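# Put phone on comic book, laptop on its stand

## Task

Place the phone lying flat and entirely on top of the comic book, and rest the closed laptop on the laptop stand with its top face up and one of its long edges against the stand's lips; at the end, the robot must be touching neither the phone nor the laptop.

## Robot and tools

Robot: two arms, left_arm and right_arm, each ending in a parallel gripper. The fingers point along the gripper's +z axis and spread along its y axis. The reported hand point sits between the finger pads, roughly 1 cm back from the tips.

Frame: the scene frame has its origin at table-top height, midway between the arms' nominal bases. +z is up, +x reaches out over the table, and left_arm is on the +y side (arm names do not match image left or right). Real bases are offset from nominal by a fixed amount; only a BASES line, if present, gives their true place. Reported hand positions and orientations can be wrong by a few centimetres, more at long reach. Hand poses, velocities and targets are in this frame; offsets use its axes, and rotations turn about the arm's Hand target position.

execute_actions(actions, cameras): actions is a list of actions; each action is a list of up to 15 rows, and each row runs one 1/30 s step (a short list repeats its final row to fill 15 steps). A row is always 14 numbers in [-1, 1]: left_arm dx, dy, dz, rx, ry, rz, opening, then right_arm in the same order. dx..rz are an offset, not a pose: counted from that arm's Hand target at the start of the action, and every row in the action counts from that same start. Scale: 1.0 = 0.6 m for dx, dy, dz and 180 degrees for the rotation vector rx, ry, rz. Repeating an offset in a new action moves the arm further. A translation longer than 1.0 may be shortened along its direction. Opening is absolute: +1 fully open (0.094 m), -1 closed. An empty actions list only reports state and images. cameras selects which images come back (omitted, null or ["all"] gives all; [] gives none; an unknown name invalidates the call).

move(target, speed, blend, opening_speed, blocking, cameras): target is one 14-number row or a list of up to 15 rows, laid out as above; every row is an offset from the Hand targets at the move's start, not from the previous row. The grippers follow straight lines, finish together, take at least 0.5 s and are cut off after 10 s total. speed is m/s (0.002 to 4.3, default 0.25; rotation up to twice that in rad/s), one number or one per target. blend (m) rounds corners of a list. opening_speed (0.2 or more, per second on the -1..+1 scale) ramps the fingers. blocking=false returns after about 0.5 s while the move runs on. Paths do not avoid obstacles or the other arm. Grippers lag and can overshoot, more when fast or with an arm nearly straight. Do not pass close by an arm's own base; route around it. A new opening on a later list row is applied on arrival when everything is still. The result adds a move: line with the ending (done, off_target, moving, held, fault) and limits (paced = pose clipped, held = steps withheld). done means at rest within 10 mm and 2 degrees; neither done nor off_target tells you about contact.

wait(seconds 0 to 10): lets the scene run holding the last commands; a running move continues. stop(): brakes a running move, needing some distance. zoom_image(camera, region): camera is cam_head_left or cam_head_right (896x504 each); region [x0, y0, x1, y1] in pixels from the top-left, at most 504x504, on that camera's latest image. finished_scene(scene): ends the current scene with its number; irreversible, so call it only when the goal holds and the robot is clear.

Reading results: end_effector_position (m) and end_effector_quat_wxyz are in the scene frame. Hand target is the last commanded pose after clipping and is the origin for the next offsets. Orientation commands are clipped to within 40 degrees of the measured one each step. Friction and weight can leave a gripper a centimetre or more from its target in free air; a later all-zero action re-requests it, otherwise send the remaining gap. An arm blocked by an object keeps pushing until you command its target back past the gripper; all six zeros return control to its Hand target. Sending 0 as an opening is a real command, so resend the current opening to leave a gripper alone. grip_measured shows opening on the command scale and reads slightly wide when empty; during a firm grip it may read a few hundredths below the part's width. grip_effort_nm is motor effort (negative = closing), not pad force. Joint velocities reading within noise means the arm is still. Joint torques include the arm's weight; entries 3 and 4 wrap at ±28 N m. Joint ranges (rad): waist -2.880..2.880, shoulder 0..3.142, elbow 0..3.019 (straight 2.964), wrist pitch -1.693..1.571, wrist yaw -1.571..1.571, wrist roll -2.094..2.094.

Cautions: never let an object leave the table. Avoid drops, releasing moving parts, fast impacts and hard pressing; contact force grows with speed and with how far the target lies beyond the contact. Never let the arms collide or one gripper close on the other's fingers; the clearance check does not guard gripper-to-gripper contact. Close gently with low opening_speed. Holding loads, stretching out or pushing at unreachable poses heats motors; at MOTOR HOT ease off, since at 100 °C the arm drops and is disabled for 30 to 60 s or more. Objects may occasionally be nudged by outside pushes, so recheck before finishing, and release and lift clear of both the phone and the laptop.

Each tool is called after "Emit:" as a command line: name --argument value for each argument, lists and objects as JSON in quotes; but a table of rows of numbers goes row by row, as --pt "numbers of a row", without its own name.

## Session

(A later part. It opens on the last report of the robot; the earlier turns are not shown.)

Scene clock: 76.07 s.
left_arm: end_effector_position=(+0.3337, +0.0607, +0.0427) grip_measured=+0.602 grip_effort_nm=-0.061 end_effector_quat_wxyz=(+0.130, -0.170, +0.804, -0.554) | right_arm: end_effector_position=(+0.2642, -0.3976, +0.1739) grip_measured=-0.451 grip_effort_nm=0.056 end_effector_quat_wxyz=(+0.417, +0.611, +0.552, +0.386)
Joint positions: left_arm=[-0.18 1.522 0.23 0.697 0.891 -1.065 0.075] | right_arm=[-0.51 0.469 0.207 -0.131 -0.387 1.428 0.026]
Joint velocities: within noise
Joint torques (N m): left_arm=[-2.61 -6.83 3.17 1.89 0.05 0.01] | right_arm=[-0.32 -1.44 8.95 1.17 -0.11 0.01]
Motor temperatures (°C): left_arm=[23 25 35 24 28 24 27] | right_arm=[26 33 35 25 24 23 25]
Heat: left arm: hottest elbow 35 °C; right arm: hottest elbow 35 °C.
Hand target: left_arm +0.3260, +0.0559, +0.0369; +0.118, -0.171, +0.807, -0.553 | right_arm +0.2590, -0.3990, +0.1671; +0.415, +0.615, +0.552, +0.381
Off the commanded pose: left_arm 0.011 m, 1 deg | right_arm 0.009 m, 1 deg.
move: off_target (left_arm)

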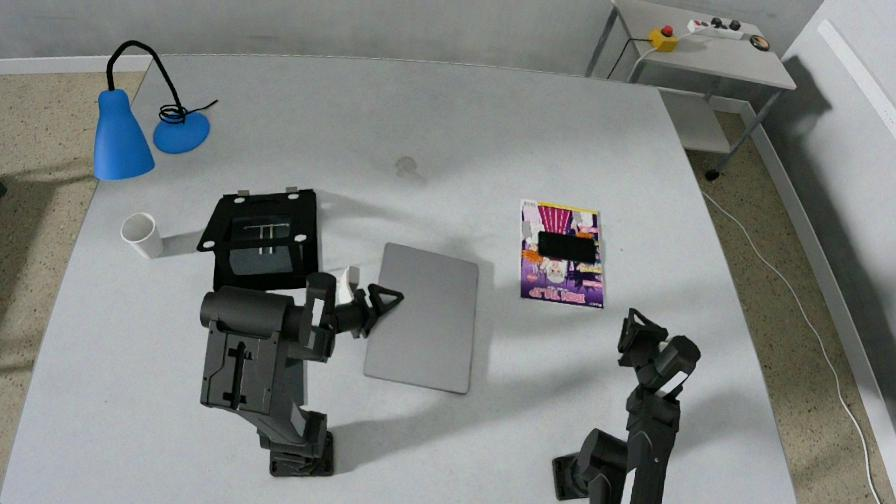

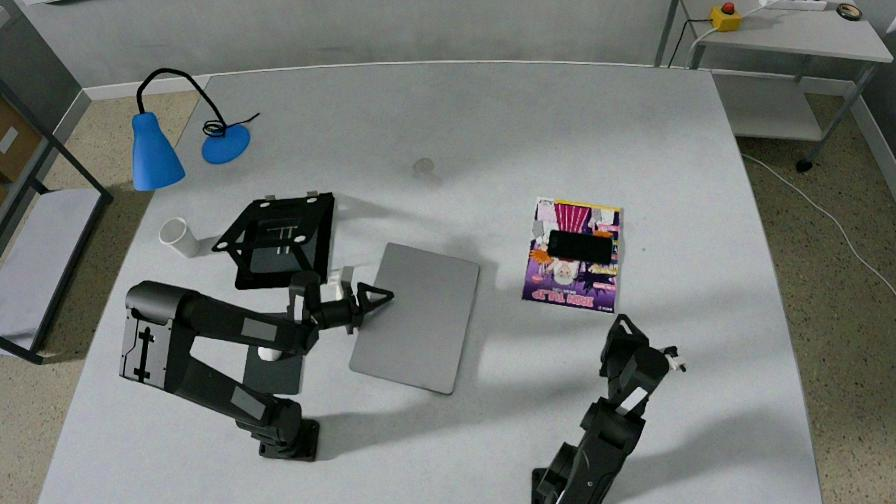

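Emit:
move --pt "0 0 0.012 0 0 0 -0.6 0 0 0 0 0 0 -0.45" --opening_speed 0.4 --cameras '[]'

Emit:
move --pt "0 0 0.012 0 0 0 -1 0 0 0 0 0 0 -0.45" --pt "0 0.03 0.3 0 0 0 -1 0 0 0 0 0 0 -0.45" --pt "0.03 0.1 0.55 0 0 0 -1 0 0 0 0 0 0 -0.45" --speed 0.13

Emit:
zoom_image --camera "cam_head_left" --region '[280, 200, 500, 400]'

Scene clock: 87.93 s.
left_arm: end_effector_position=(+0.3290, +0.0587, +0.0511) grip_measured=-0.544 grip_effort_nm=-0.950 end_effector_quat_wxyz=(+0.151, -0.131, +0.806, -0.557) | right_arm: end_effector_position=(+0.2642, -0.3976, +0.1739) grip_measured=-0.451 grip_effort_nm=0.056 end_effector_quat_wxyz=(+0.417, +0.611, +0.552, +0.386)
Joint positions: left_arm=[-0.184 1.487 0.22 0.694 0.907 -0.996 0.021] | right_arm=[-0.51 0.469 0.207 -0.131 -0.387 1.428 0.026]
Joint velocities: within noise
Joint torques (N m): left_arm=[-3.25 -7.53 4.63 0.46 -0.52 -0.74] | right_arm=[-0.44 -1.49 8.94 1.17 -0.11 0.01]
Motor temperatures (°C): left_arm=[23 25 34 24 27 24 27] | right_arm=[26 32 36 25 24 23 25]
Heat: left arm: hottest elbow 34 °C; right arm: hottest elbow 36 °C.
Hand target: left_arm +0.3260, +0.0559, +0.0442; +0.119, -0.171, +0.806, -0.553 | right_arm +0.2590, -0.3989, +0.1671; +0.415, +0.615, +0.552, +0.381
Off the commanded pose: left_arm 0.008 m, 6 deg | right_arm 0.009 m, 1 deg.
move: off_target (left_arm)
No camera images: "cameras" was empty.

Scene clock: 92.73 s.
left_arm: end_effector_position=(+0.3147, +0.1174, +0.2713) grip_measured=-0.631 grip_effort_nm=-1.009 end_effector_quat_wxyz=(+0.052, -0.215, +0.829, -0.514) | right_arm: end_effector_position=(+0.2642, -0.3976, +0.1739) grip_measured=-0.451 grip_effort_nm=0.056 end_effector_quat_wxyz=(+0.417, +0.611, +0.552, +0.386)
Joint positions: left_arm=[0.048 0.834 0.73 -0.987 1.017 -0.703 0.017] | right_arm=[-0.51 0.469 0.207 -0.131 -0.387 1.428 0.026]
Joint velocities: within noise
Joint torques (N m): left_arm=[-0.56 -6.83 26.73 1.03 2.91 -0.32] | right_arm=[-0.38 -1.32 8.94 1.18 -0.11 0.02]
Motor temperatures (°C): left_arm=[23 25 36 24 29 24 27] | right_arm=[26 32 36 25 24 23 25]
Heat: left arm: hottest elbow 36 °C; right arm: hottest elbow 36 °C.
Hand target: left_arm +0.3439, +0.1159, +0.3742; +0.119, -0.171, +0.806, -0.554 | right_arm +0.2590, -0.3989, +0.1671; +0.415, +0.615, +0.552, +0.381
Off the commanded pose: left_arm 0.107 m, 11 deg | right_arm 0.009 m, 1 deg.
move: off_target (left_arm)

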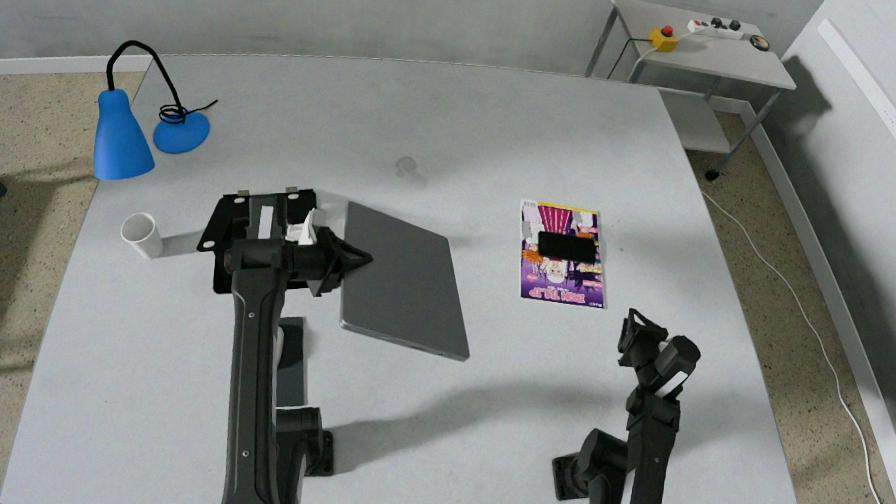

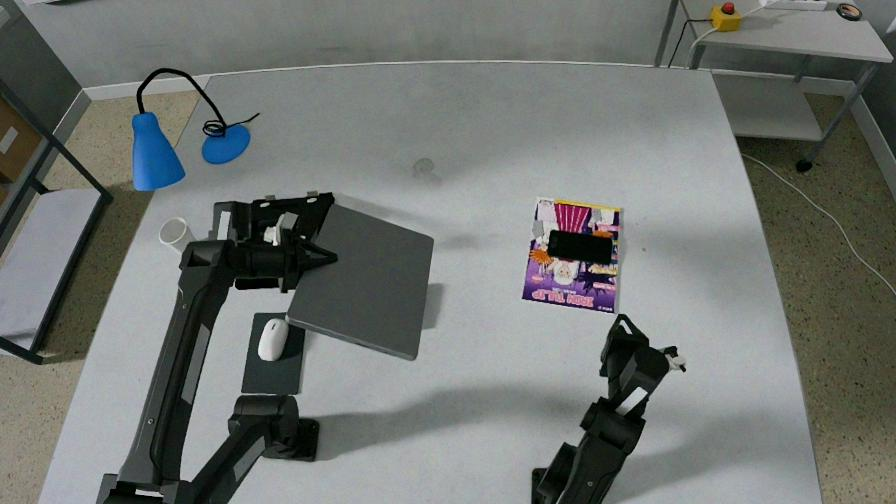

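Scaled by 2.291.

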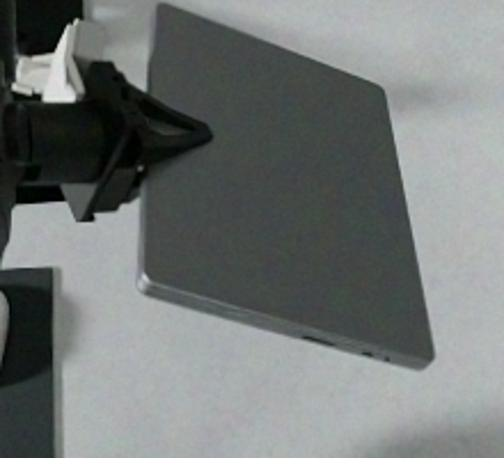

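Emit:
move --pt "0.14 0.357 0.06 0.053 -0.037 0.565 -1 0 0 0 0 0 0 -0.45" --speed 0.14

Emit:
zoom_image --camera "cam_head_left" --region '[130, 120, 350, 310]'

Emit:
zoom_image --camera "cam_head_right" --region '[150, 120, 370, 310]'

Scene clock: 106.43 s.
left_arm: end_effector_position=(+0.3869, +0.3317, +0.2800) grip_measured=-0.632 grip_effort_nm=-1.009 end_effector_quat_wxyz=(-0.483, +0.705, -0.513, +0.085) | right_arm: end_effector_position=(+0.2642, -0.3976, +0.1739) grip_measured=-0.451 grip_effort_nm=0.051 end_effector_quat_wxyz=(+0.417, +0.611, +0.552, +0.386)
Joint positions: left_arm=[-0.079 0.827 0.73 -0.63 -0.674 -1.621 0.017] | right_arm=[-0.51 0.469 0.207 -0.131 -0.387 1.428 0.026]
Joint velocities: within noise
Joint torques (N m): left_arm=[-2.37 -9.11 26.09 5.12 -1.33 -0.47] | right_arm=[-0.38 -1.38 8.92 1.18 -0.11 0.02]
Motor temperatures (°C): left_arm=[23 25 44 24 33 24 28] | right_arm=[26 32 36 25 24 23 25]
Heat: left arm: hottest elbow 44 °C; right arm: hottest elbow 36 °C.
Hand target: left_arm +0.4280, +0.3300, +0.4102; -0.556, +0.695, -0.408, +0.205 | right_arm +0.2590, -0.3989, +0.1671; +0.415, +0.615, +0.552, +0.381
Off the commanded pose: left_arm 0.137 m, 20 deg | right_arm 0.009 m, 1 deg.
move: off_target (left_arm)

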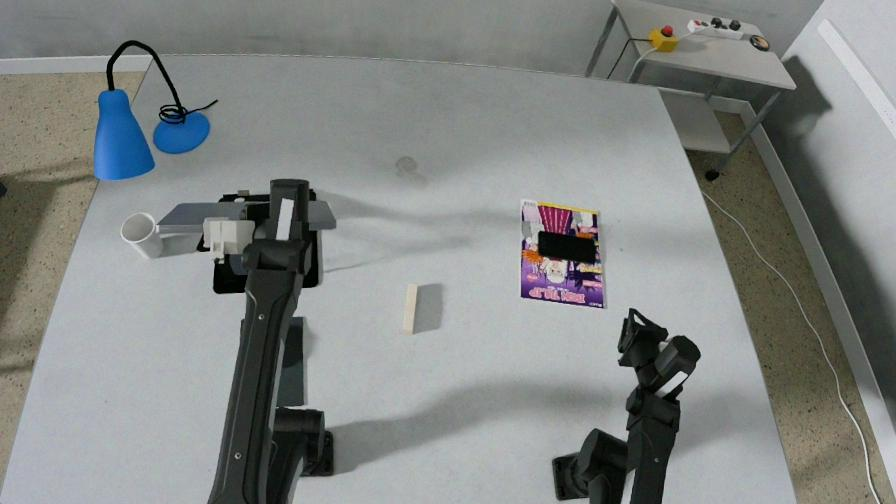

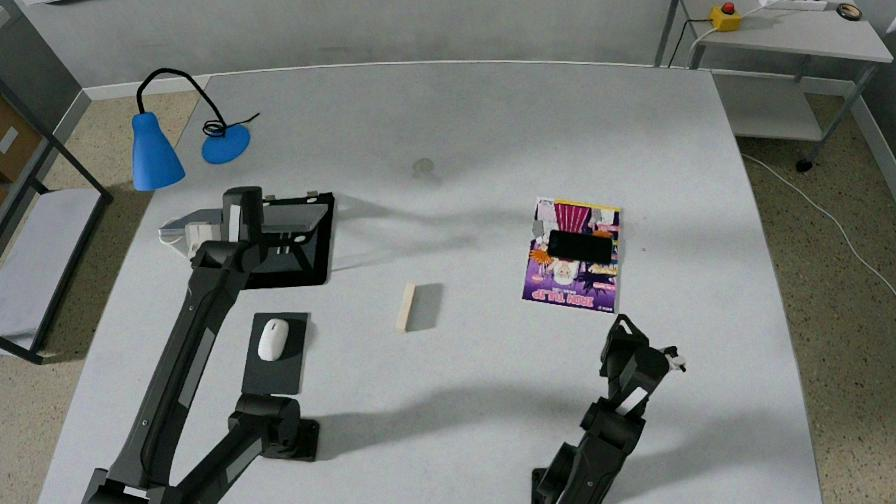

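Scaled by 2.291.

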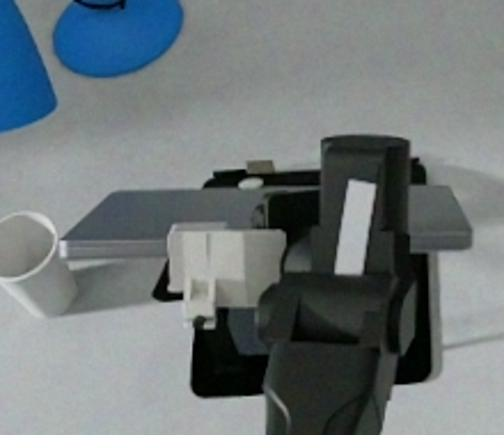

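Scaled by 2.291.

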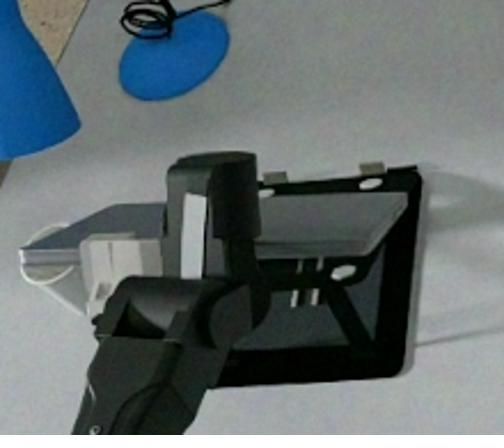

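Emit:
move --pt "0.09 -0.05 0.0 -0.018 -0.037 0.015 -1 0 0 0 0 0 0 -0.45" --pt "0.09 -0.05 -0.16 -0.018 -0.037 0.015 -1 0 0 0 0 0 0 -0.45" --speed 0.12

Emit:
zoom_image --camera "cam_head_left" --region '[130, 150, 350, 310]'

Emit:
zoom_image --camera "cam_head_right" --region '[150, 150, 370, 310]'

Scene clock: 117.43 s.
left_arm: end_effector_position=(+0.4607, +0.2998, +0.2271) grip_measured=-0.632 grip_effort_nm=-1.009 end_effector_quat_wxyz=(-0.521, +0.713, -0.447, +0.144) | right_arm: end_effector_position=(+0.2642, -0.3976, +0.1739) grip_measured=-0.451 grip_effort_nm=0.051 end_effector_quat_wxyz=(+0.417, +0.611, +0.552, +0.386)
Joint positions: left_arm=[-0.18 1.098 0.676 -0.207 -0.786 -1.756 0.017] | right_arm=[-0.51 0.469 0.207 -0.131 -0.387 1.428 0.026]
Joint velocities: within noise
Joint torques (N m): left_arm=[-1.96 -14.04 16.64 5.45 -1.37 -0.33] | right_arm=[-0.26 -1.38 8.92 1.2 -0.11 0.02]
Motor temperatures (°C): left_arm=[23 25 49 25 32 24 28] | right_arm=[26 32 37 25 24 23 25]
Heat: left arm: hottest elbow 49 °C; right arm: hottest elbow 37 °C.
Hand target: left_arm +0.4820, +0.3001, +0.3142; -0.564, +0.706, -0.352, +0.244 | right_arm +0.2590, -0.3989, +0.1671; +0.415, +0.615, +0.552, +0.381
Off the commanded pose: left_arm 0.090 m, 17 deg | right_arm 0.009 m, 1 deg.
move: off_target (left_arm)

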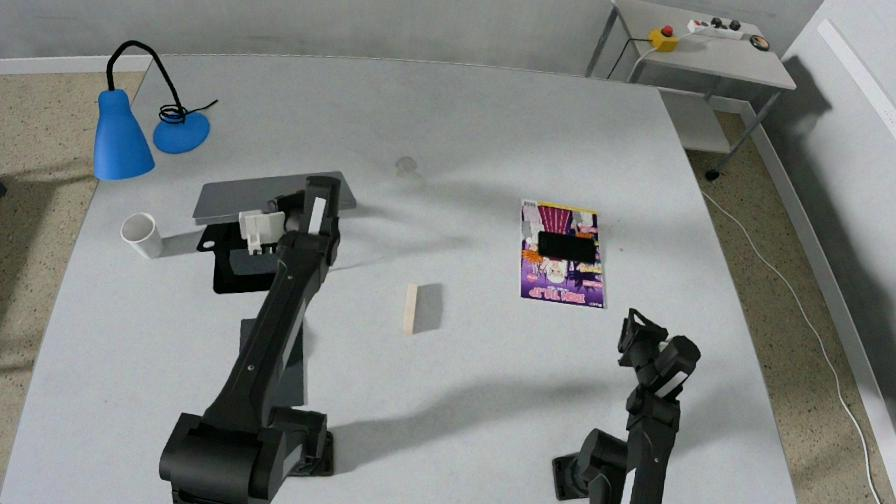

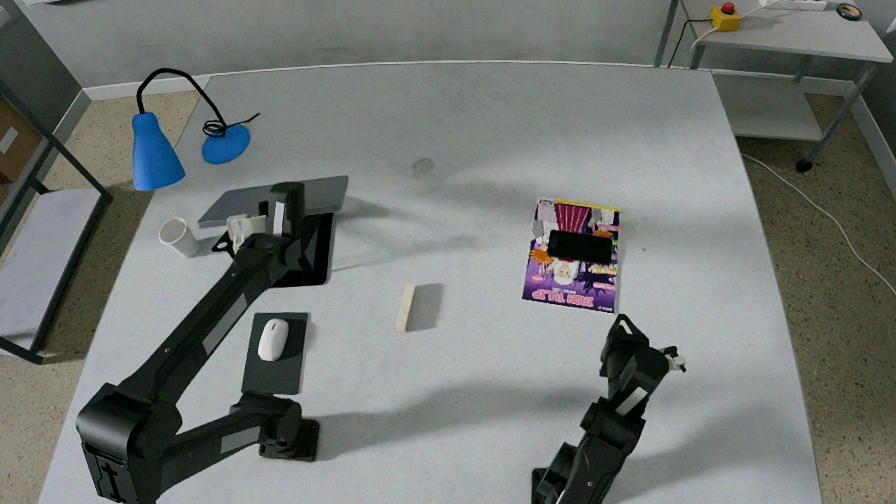

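Scaled by 2.291.

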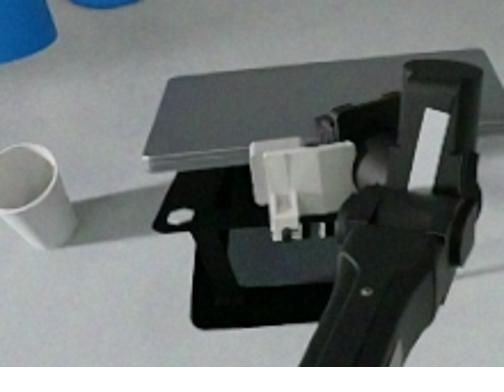

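Scaled by 2.291.

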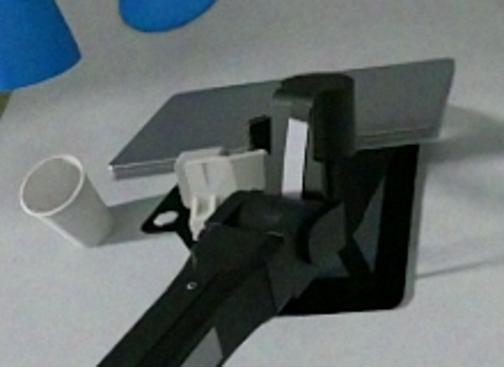

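Emit:
move --pt "-0.05 0.045 -0.02 -0.027 -0.003 0.017 -1 0 0 0 0 0 0 -0.45" --pt "-0.055 0.045 -0.12 -0.027 -0.003 0.017 -1 0 0 0 0 0 0 -0.45" --speed 0.1

Emit:
zoom_image --camera "cam_head_left" --region '[130, 150, 350, 310]'

Emit:
zoom_image --camera "cam_head_right" --region '[150, 150, 370, 310]'

Scene clock: 127.47 s.
left_arm: end_effector_position=(+0.4250, +0.3241, +0.1783) grip_measured=-0.632 grip_effort_nm=-1.009 end_effector_quat_wxyz=(-0.507, +0.743, -0.405, +0.162) | right_arm: end_effector_position=(+0.2642, -0.3976, +0.1739) grip_measured=-0.451 grip_effort_nm=0.061 end_effector_quat_wxyz=(+0.417, +0.611, +0.552, +0.386)
Joint positions: left_arm=[-0.118 1.063 0.518 -0.086 -0.747 -1.841 0.017] | right_arm=[-0.51 0.469 0.207 -0.131 -0.387 1.428 0.026]
Joint velocities: within noise
Joint torques (N m): left_arm=[-1.2 -11.11 14.89 5.01 -1.08 -0.5] | right_arm=[-0.32 -1.44 8.94 1.18 -0.11 0.02]
Motor temperatures (°C): left_arm=[23 26 47 25 32 24 28] | right_arm=[26 31 37 25 24 23 25]
Heat: left arm: hottest elbow 47 °C; right arm: hottest elbow 37 °C.
Hand target: left_arm +0.4490, +0.3271, +0.2422; -0.541, +0.738, -0.320, +0.246 | right_arm +0.2590, -0.3989, +0.1671; +0.415, +0.615, +0.552, +0.381
Off the commanded pose: left_arm 0.068 m, 14 deg | right_arm 0.009 m, 1 deg.
move: off_target (left_arm)

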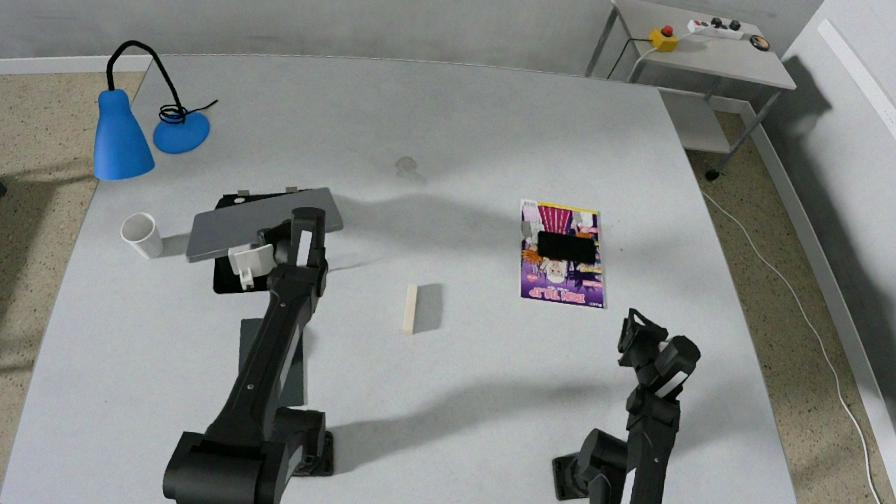

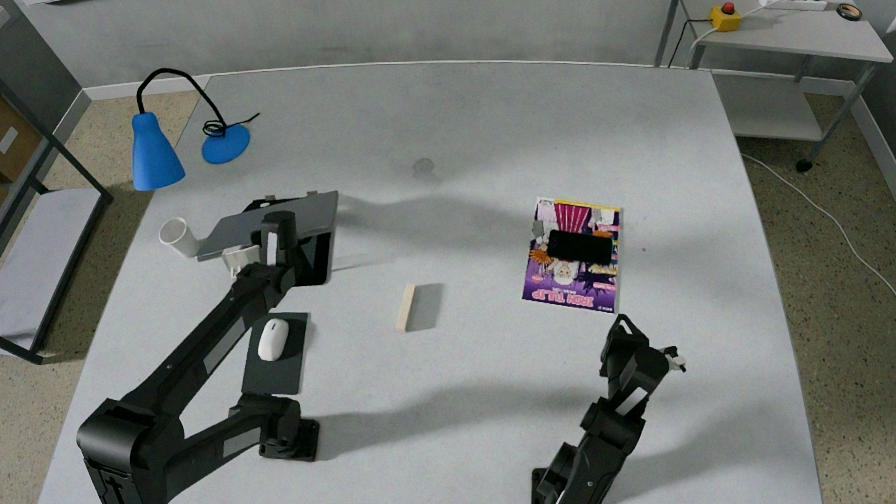

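Scaled by 2.291.

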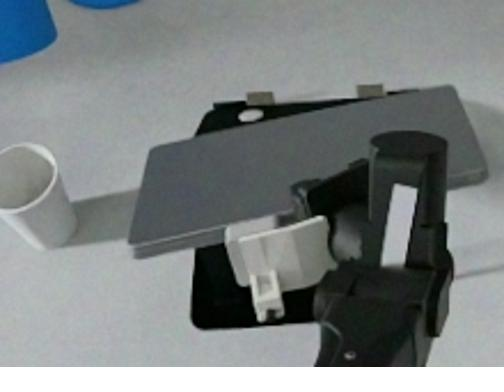

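Scaled by 2.291.

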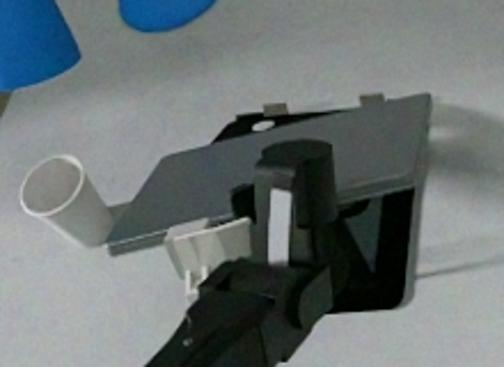

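Emit:
move --pt "0 0.0 -0.03 0.02 0.022 -0.022 -1 0 0 0 0 0 0 -0.45" --speed 0.1

Emit:
zoom_image --camera "cam_head_left" --region '[130, 150, 350, 310]'

Emit:
zoom_image --camera "cam_head_right" --region '[150, 150, 370, 310]'

Scene clock: 134.27 s.
left_arm: end_effector_position=(+0.4256, +0.3242, +0.1687) grip_measured=-0.632 grip_effort_nm=-1.009 end_effector_quat_wxyz=(-0.513, +0.719, -0.443, +0.152) | right_arm: end_effector_position=(+0.2642, -0.3976, +0.1739) grip_measured=-0.451 grip_effort_nm=0.056 end_effector_quat_wxyz=(+0.417, +0.611, +0.552, +0.386)
Joint positions: left_arm=[-0.106 1.074 0.486 -0.012 -0.712 -1.727 0.017] | right_arm=[-0.51 0.469 0.207 -0.131 -0.387 1.428 0.026]
Joint velocities: within noise
Joint torques (N m): left_arm=[-1.32 -10.58 14.04 4.78 -0.39 -0.33] | right_arm=[-0.44 -1.44 8.94 1.21 -0.11 0.02]
Motor temperatures (°C): left_arm=[23 26 45 25 31 24 28] | right_arm=[26 31 37 25 24 23 25]
Heat: left arm: hottest elbow 45 °C; right arm: hottest elbow 37 °C.
Hand target: left_arm +0.4490, +0.3271, +0.2243; -0.544, +0.717, -0.371, +0.229 | right_arm +0.2590, -0.3989, +0.1671; +0.415, +0.615, +0.552, +0.381
Off the commanded pose: left_arm 0.060 m, 13 deg | right_arm 0.009 m, 1 deg.
move: off_target (left_arm)

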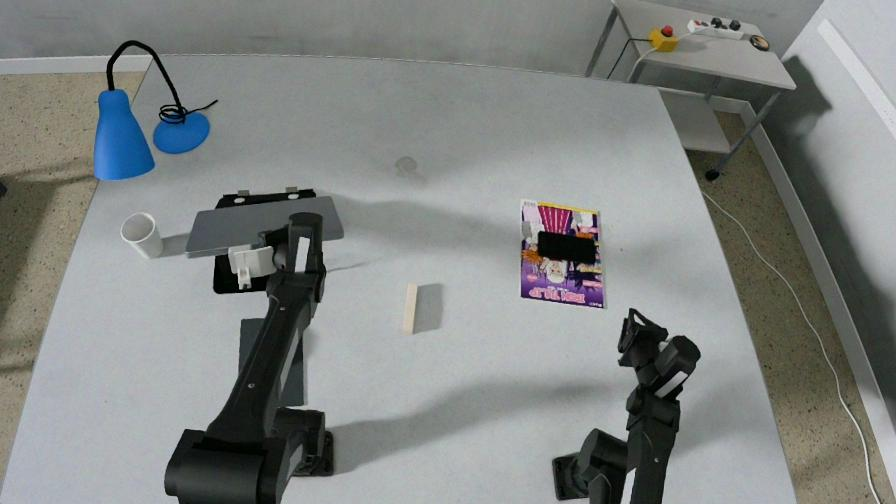

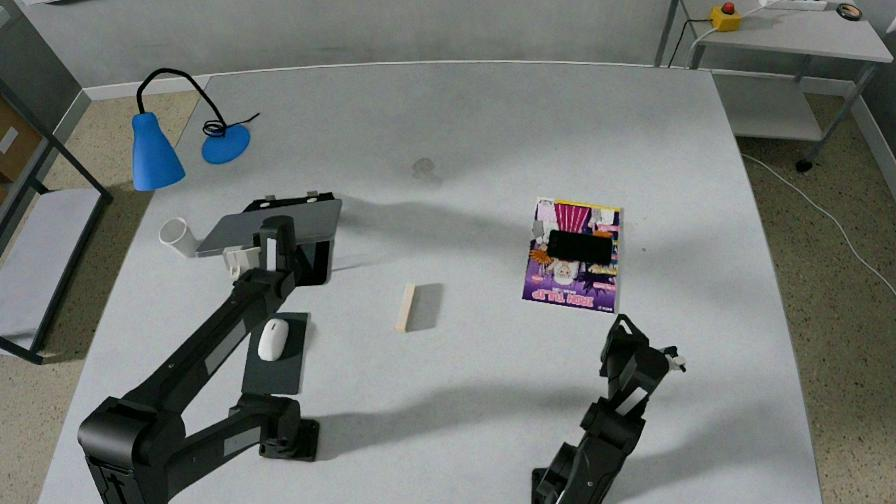

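Scaled by 2.291.

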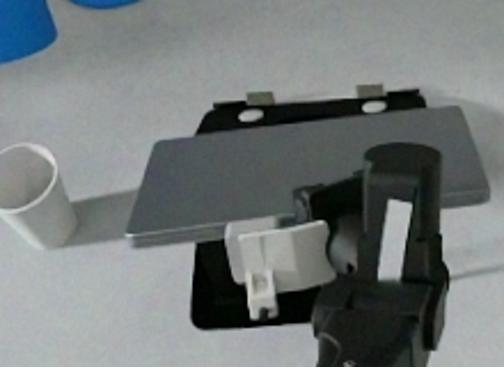

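Scaled by 2.291.

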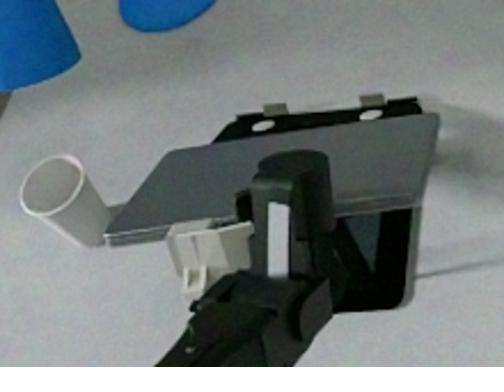

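Emit:
move --pt "0.01 0.0 -0.05 0 0.03 -0.014 -1 0 0 0 0 0 0 -0.45" --speed 0.08

Emit:
zoom_image --camera "cam_head_left" --region '[130, 150, 350, 310]'

Emit:
zoom_image --camera "cam_head_right" --region '[150, 150, 370, 310]'

Scene clock: 137.93 s.
left_arm: end_effector_position=(+0.4325, +0.3256, +0.1607) grip_measured=-0.634 grip_effort_nm=-1.009 end_effector_quat_wxyz=(-0.505, +0.717, -0.454, +0.158) | right_arm: end_effector_position=(+0.2642, -0.3976, +0.1739) grip_measured=-0.451 grip_effort_nm=0.061 end_effector_quat_wxyz=(+0.417, +0.611, +0.552, +0.386)
Joint positions: left_arm=[-0.087 1.104 0.486 0.022 -0.668 -1.708 0.017] | right_arm=[-0.51 0.469 0.207 -0.131 -0.387 1.428 0.026]
Joint velocities: within noise
Joint torques (N m): left_arm=[-0.67 -7.65 13.71 3.4 0.1 -0.27] | right_arm=[-0.32 -1.44 8.95 1.2 -0.11 0.02]
Motor temperatures (°C): left_arm=[23 26 45 25 31 24 28] | right_arm=[26 31 37 25 24 23 25]
Heat: left arm: hottest elbow 45 °C; right arm: hottest elbow 37 °C.
Hand target: left_arm +0.4551, +0.3271, +0.1942; -0.521, +0.718, -0.412, +0.207 | right_arm +0.2590, -0.3989, +0.1671; +0.415, +0.615, +0.552, +0.381
Off the commanded pose: left_arm 0.041 m, 8 deg | right_arm 0.009 m, 1 deg.
move: off_target (left_arm)

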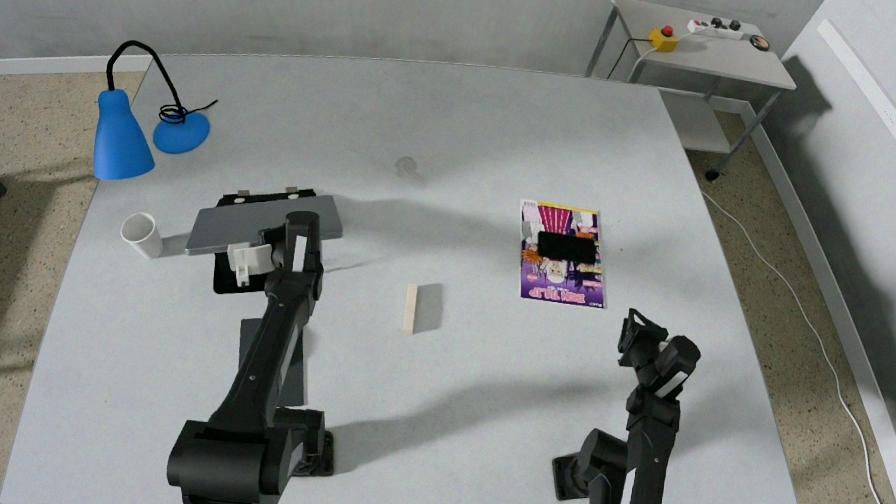

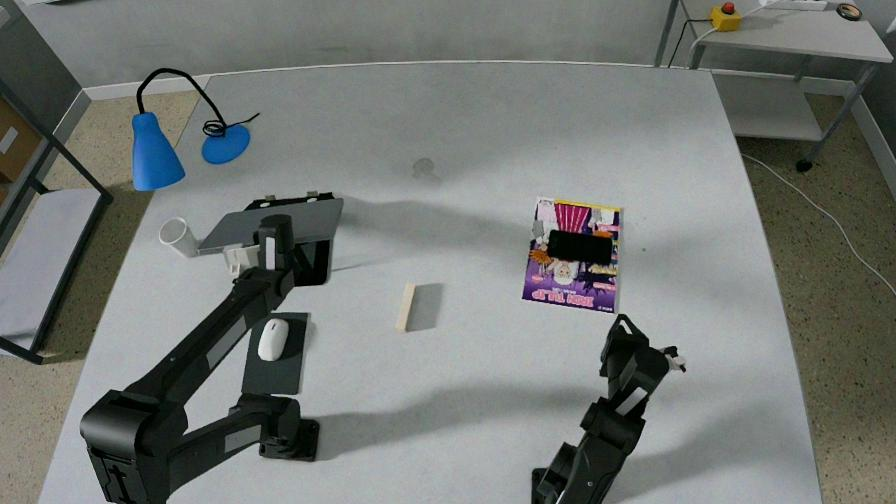

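Scaled by 2.291.

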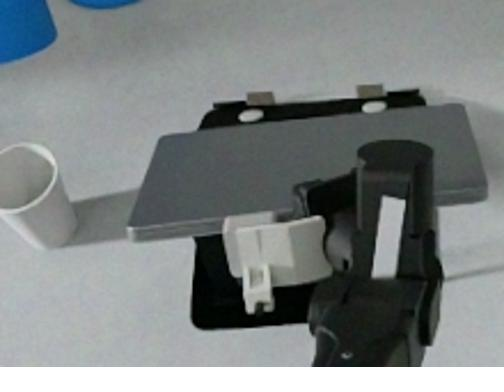

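Scaled by 2.291.

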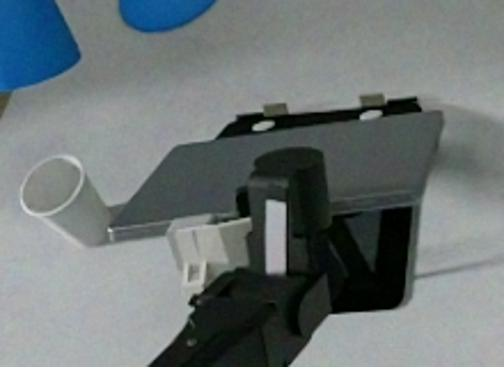

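Emit:
move --pt "-0.005 0.0 -0.03 0 0.04 -0.02 -1 0 0 0 0 0 0 -0.45" --speed 0.08

Emit:
zoom_image --camera "cam_head_left" --region '[130, 150, 350, 310]'

Emit:
zoom_image --camera "cam_head_right" --region '[150, 150, 370, 310]'

Scene clock: 141.97 s.
left_arm: end_effector_position=(+0.4353, +0.3266, +0.1565) grip_measured=-0.635 grip_effort_nm=-1.004 end_effector_quat_wxyz=(-0.486, +0.717, -0.472, +0.162) | right_arm: end_effector_position=(+0.2642, -0.3976, +0.1739) grip_measured=-0.451 grip_effort_nm=0.056 end_effector_quat_wxyz=(+0.417, +0.611, +0.552, +0.386)
Joint positions: left_arm=[-0.061 1.104 0.495 -0.005 -0.601 -1.69 0.017] | right_arm=[-0.51 0.469 0.207 -0.131 -0.387 1.428 0.026]
Joint velocities: within noise
Joint torques (N m): left_arm=[-0.73 -7.3 14.53 1.02 0.55 0] | right_arm=[-0.44 -1.38 8.94 1.18 -0.11 0.01]
Motor temperatures (°C): left_arm=[23 26 44 25 30 24 28] | right_arm=[26 31 37 25 24 23 25]
Heat: left arm: hottest elbow 44 °C; right arm: hottest elbow 37 °C.
Hand target: left_arm +0.4521, +0.3271, +0.1762; -0.487, +0.717, -0.466, +0.178 | right_arm +0.2590, -0.3989, +0.1671; +0.415, +0.615, +0.552, +0.381
Off the commanded pose: left_arm 0.026 m, 2 deg | right_arm 0.009 m, 1 deg.
move: off_target (left_arm)

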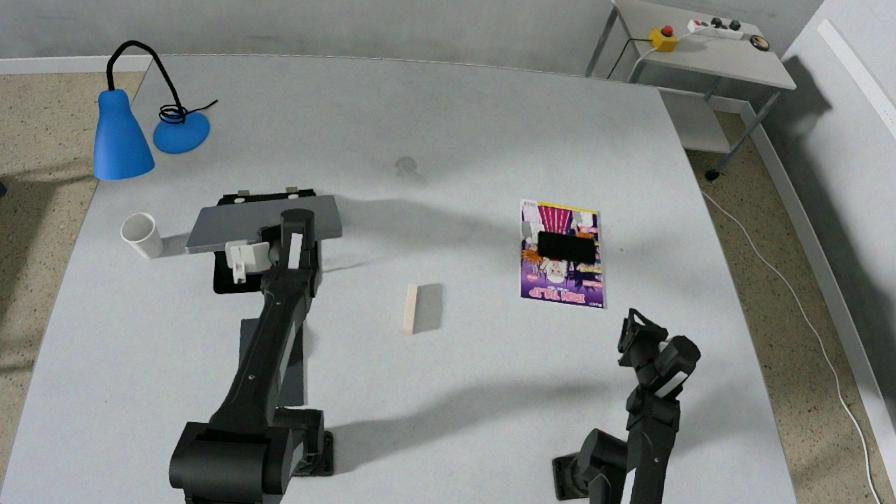

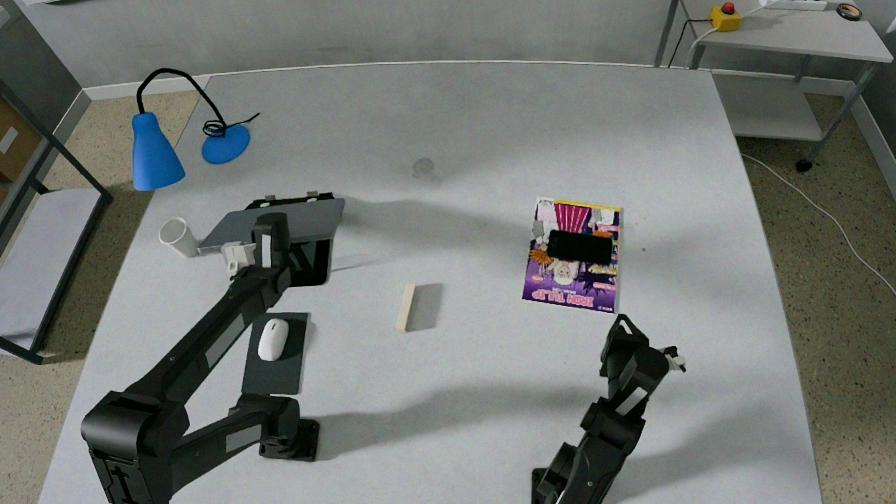

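Scaled by 2.291.

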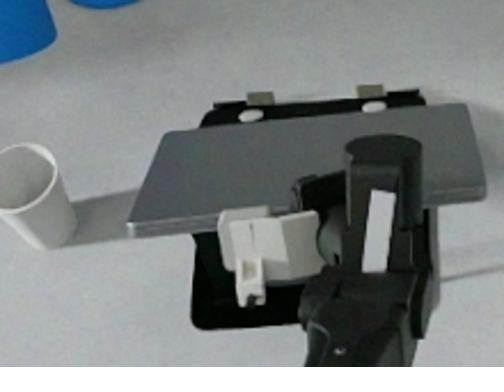

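Scaled by 2.291.

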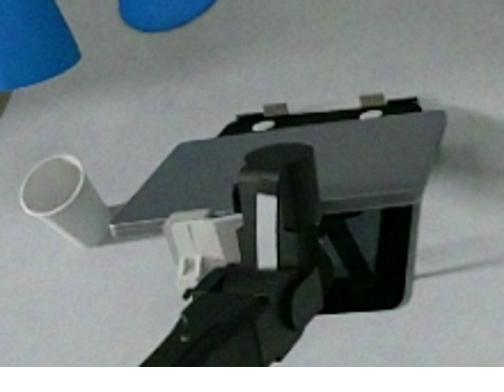

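Emit:
move --pt "0.005 0.0 -0.005 0 0.02 -0.01 -1 0 0 0 0 0 0 -0.45" --pt "0.005 0.0 -0.005 0 0.02 -0.01 -0.1 0 0 0 0 0 0 -0.45" --speed 0.05 --opening_speed 0.25

Emit:
zoom_image --camera "cam_head_left" --region '[130, 150, 350, 310]'

Emit:
zoom_image --camera "cam_head_right" --region '[150, 150, 370, 310]'

Scene clock: 149.77 s.
left_arm: end_effector_position=(+0.4450, +0.3243, +0.1642) grip_measured=-0.103 grip_effort_nm=0.164 end_effector_quat_wxyz=(-0.467, +0.716, -0.492, +0.165) | right_arm: end_effector_position=(+0.2642, -0.3976, +0.1739) grip_measured=-0.451 grip_effort_nm=0.051 end_effector_quat_wxyz=(+0.417, +0.611, +0.552, +0.386)
Joint positions: left_arm=[-0.046 1.104 0.543 -0.077 -0.546 -1.677 0.042] | right_arm=[-0.51 0.469 0.207 -0.131 -0.387 1.428 0.026]
Joint velocities: within noise
Joint torques (N m): left_arm=[-1.08 -6.77 13.11 0.92 -0.11 0.2] | right_arm=[-0.44 -1.49 8.91 1.2 -0.11 0.02]
Motor temperatures (°C): left_arm=[23 26 44 24 30 24 28] | right_arm=[26 31 37 25 24 23 25]
Heat: left arm: hottest elbow 44 °C; right arm: hottest elbow 37 °C.
Hand target: left_arm +0.4550, +0.3272, +0.1732; -0.469, +0.715, -0.493, +0.163 | right_arm +0.2590, -0.3989, +0.1671; +0.415, +0.615, +0.552, +0.381
Off the commanded pose: left_arm 0.014 m, 0 deg | right_arm 0.009 m, 1 deg.
move: off_target (left_arm); target 2's new opening was sent with left_arm's hand 0.023 m and 1 deg from that target

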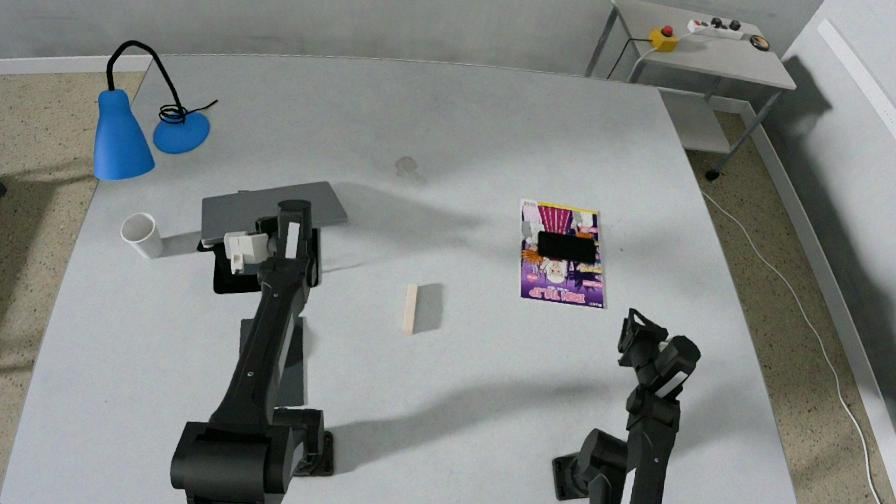

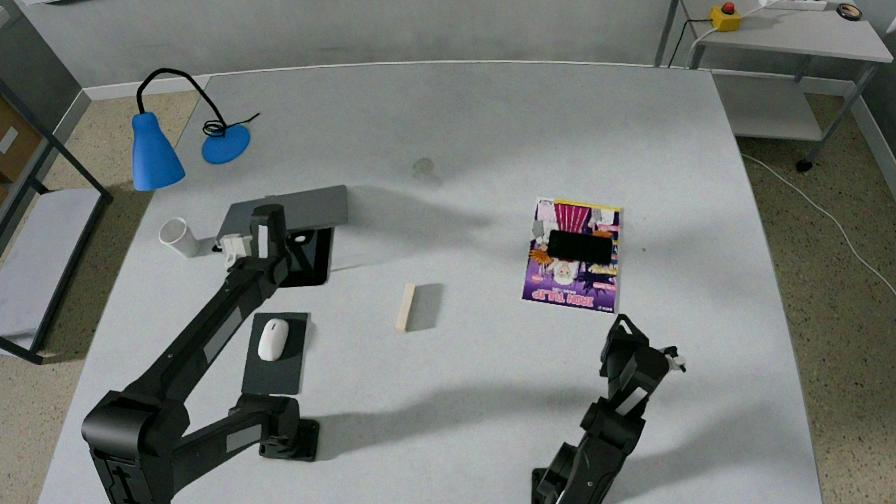

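Scaled by 2.291.

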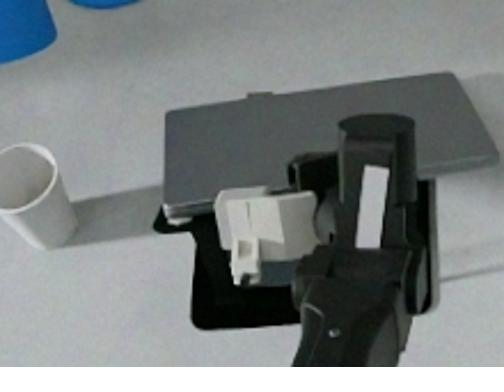

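Scaled by 2.291.

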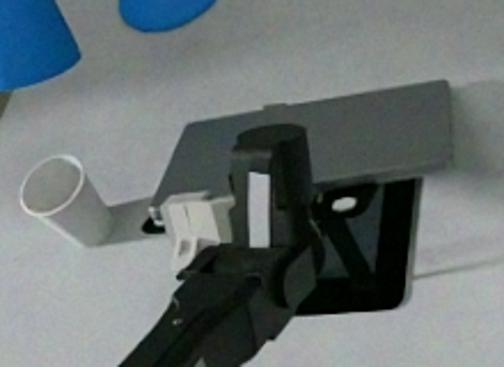

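Emit:
move --pt "-0.1 -0.12 0.09 0 0 0 -0.1 0 0 0 0 0 0 -0.45" --pt "-0.25 -0.14 0.11 0 0 0 -0.1 0 0 0 0 0 0 -0.45" --speed 0.12

Emit:
zoom_image --camera "cam_head_left" --region '[180, 160, 360, 310]'

Emit:
zoom_image --camera "cam_head_right" --region '[190, 160, 370, 310]'

Scene clock: 157.63 s.
left_arm: end_effector_position=(+0.3044, +0.2480, +0.2285) grip_measured=-0.102 grip_effort_nm=0.134 end_effector_quat_wxyz=(-0.469, +0.711, -0.501, +0.153) | right_arm: end_effector_position=(+0.2642, -0.3976, +0.1739) grip_measured=-0.451 grip_effort_nm=0.061 end_effector_quat_wxyz=(+0.417, +0.611, +0.552, +0.386)
Joint positions: left_arm=[-0.516 0.617 0.544 -0.876 -0.887 -2.097 0.042] | right_arm=[-0.51 0.469 0.207 -0.131 -0.387 1.428 0.026]
Joint velocities: within noise
Joint torques (N m): left_arm=[-2.96 -2.84 12.63 0.94 -0.56 -0.04] | right_arm=[-0.38 -1.44 8.94 1.2 -0.11 0.01]
Motor temperatures (°C): left_arm=[23 25 43 24 30 24 28] | right_arm=[26 31 37 25 24 23 25]
Heat: left arm: hottest elbow 43 °C; right arm: hottest elbow 37 °C.
Hand target: left_arm +0.3050, +0.2432, +0.2392; -0.469, +0.715, -0.493, +0.163 | right_arm +0.2590, -0.3989, +0.1671; +0.415, +0.615, +0.552, +0.381
Off the commanded pose: left_arm 0.012 m, 2 deg | right_arm 0.009 m, 1 deg.
joint sent to its limit (left arm) — joint 6 (wrist roll), lower limit. The joint targets still meet the commanded pose.
move: off_target (left_arm)

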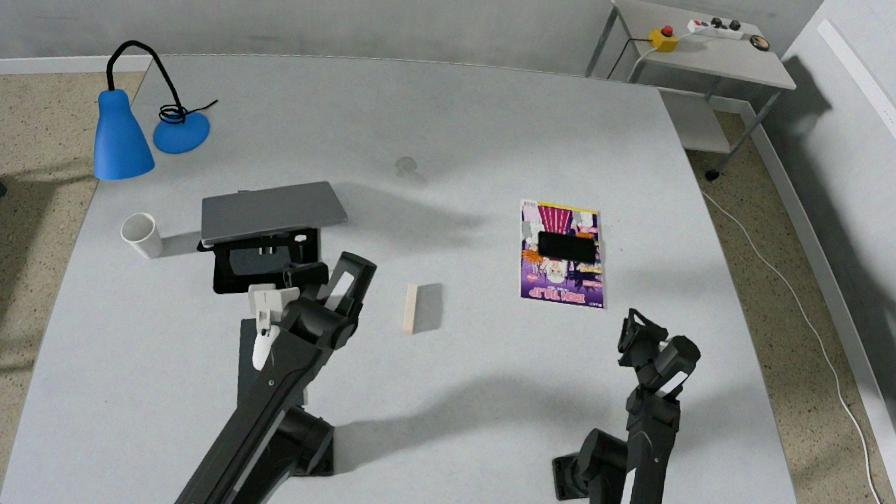

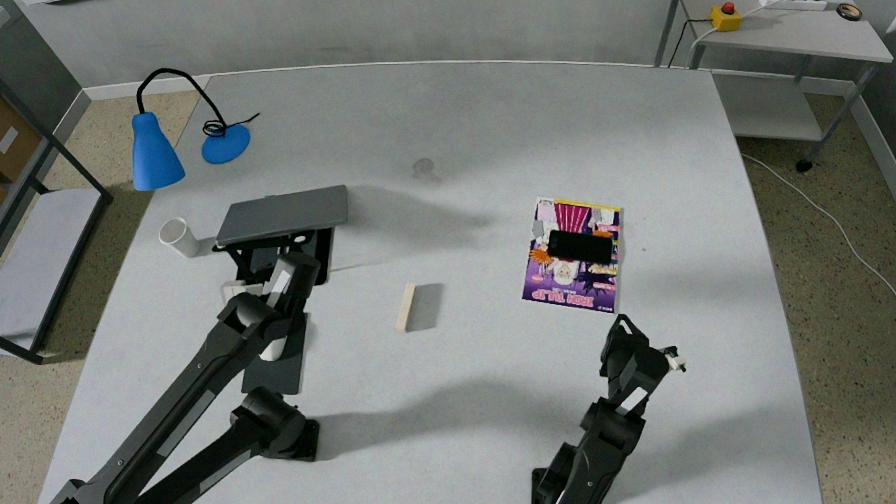

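Scaled by 2.800.

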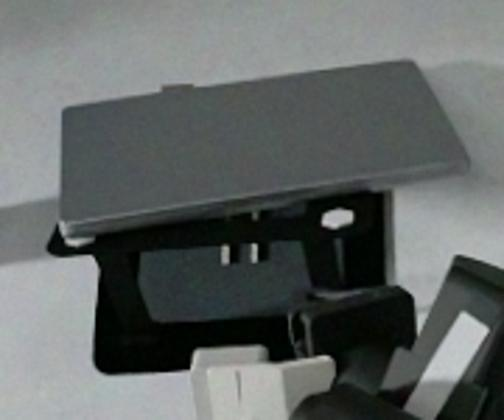

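Scaled by 2.800.

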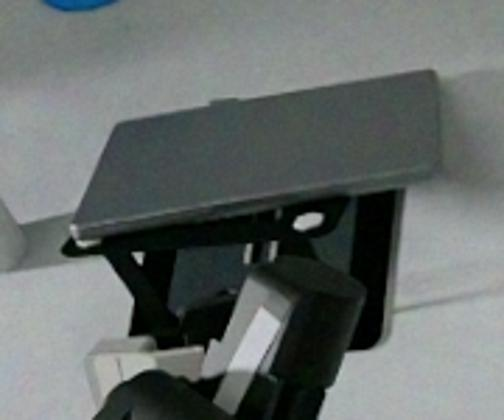

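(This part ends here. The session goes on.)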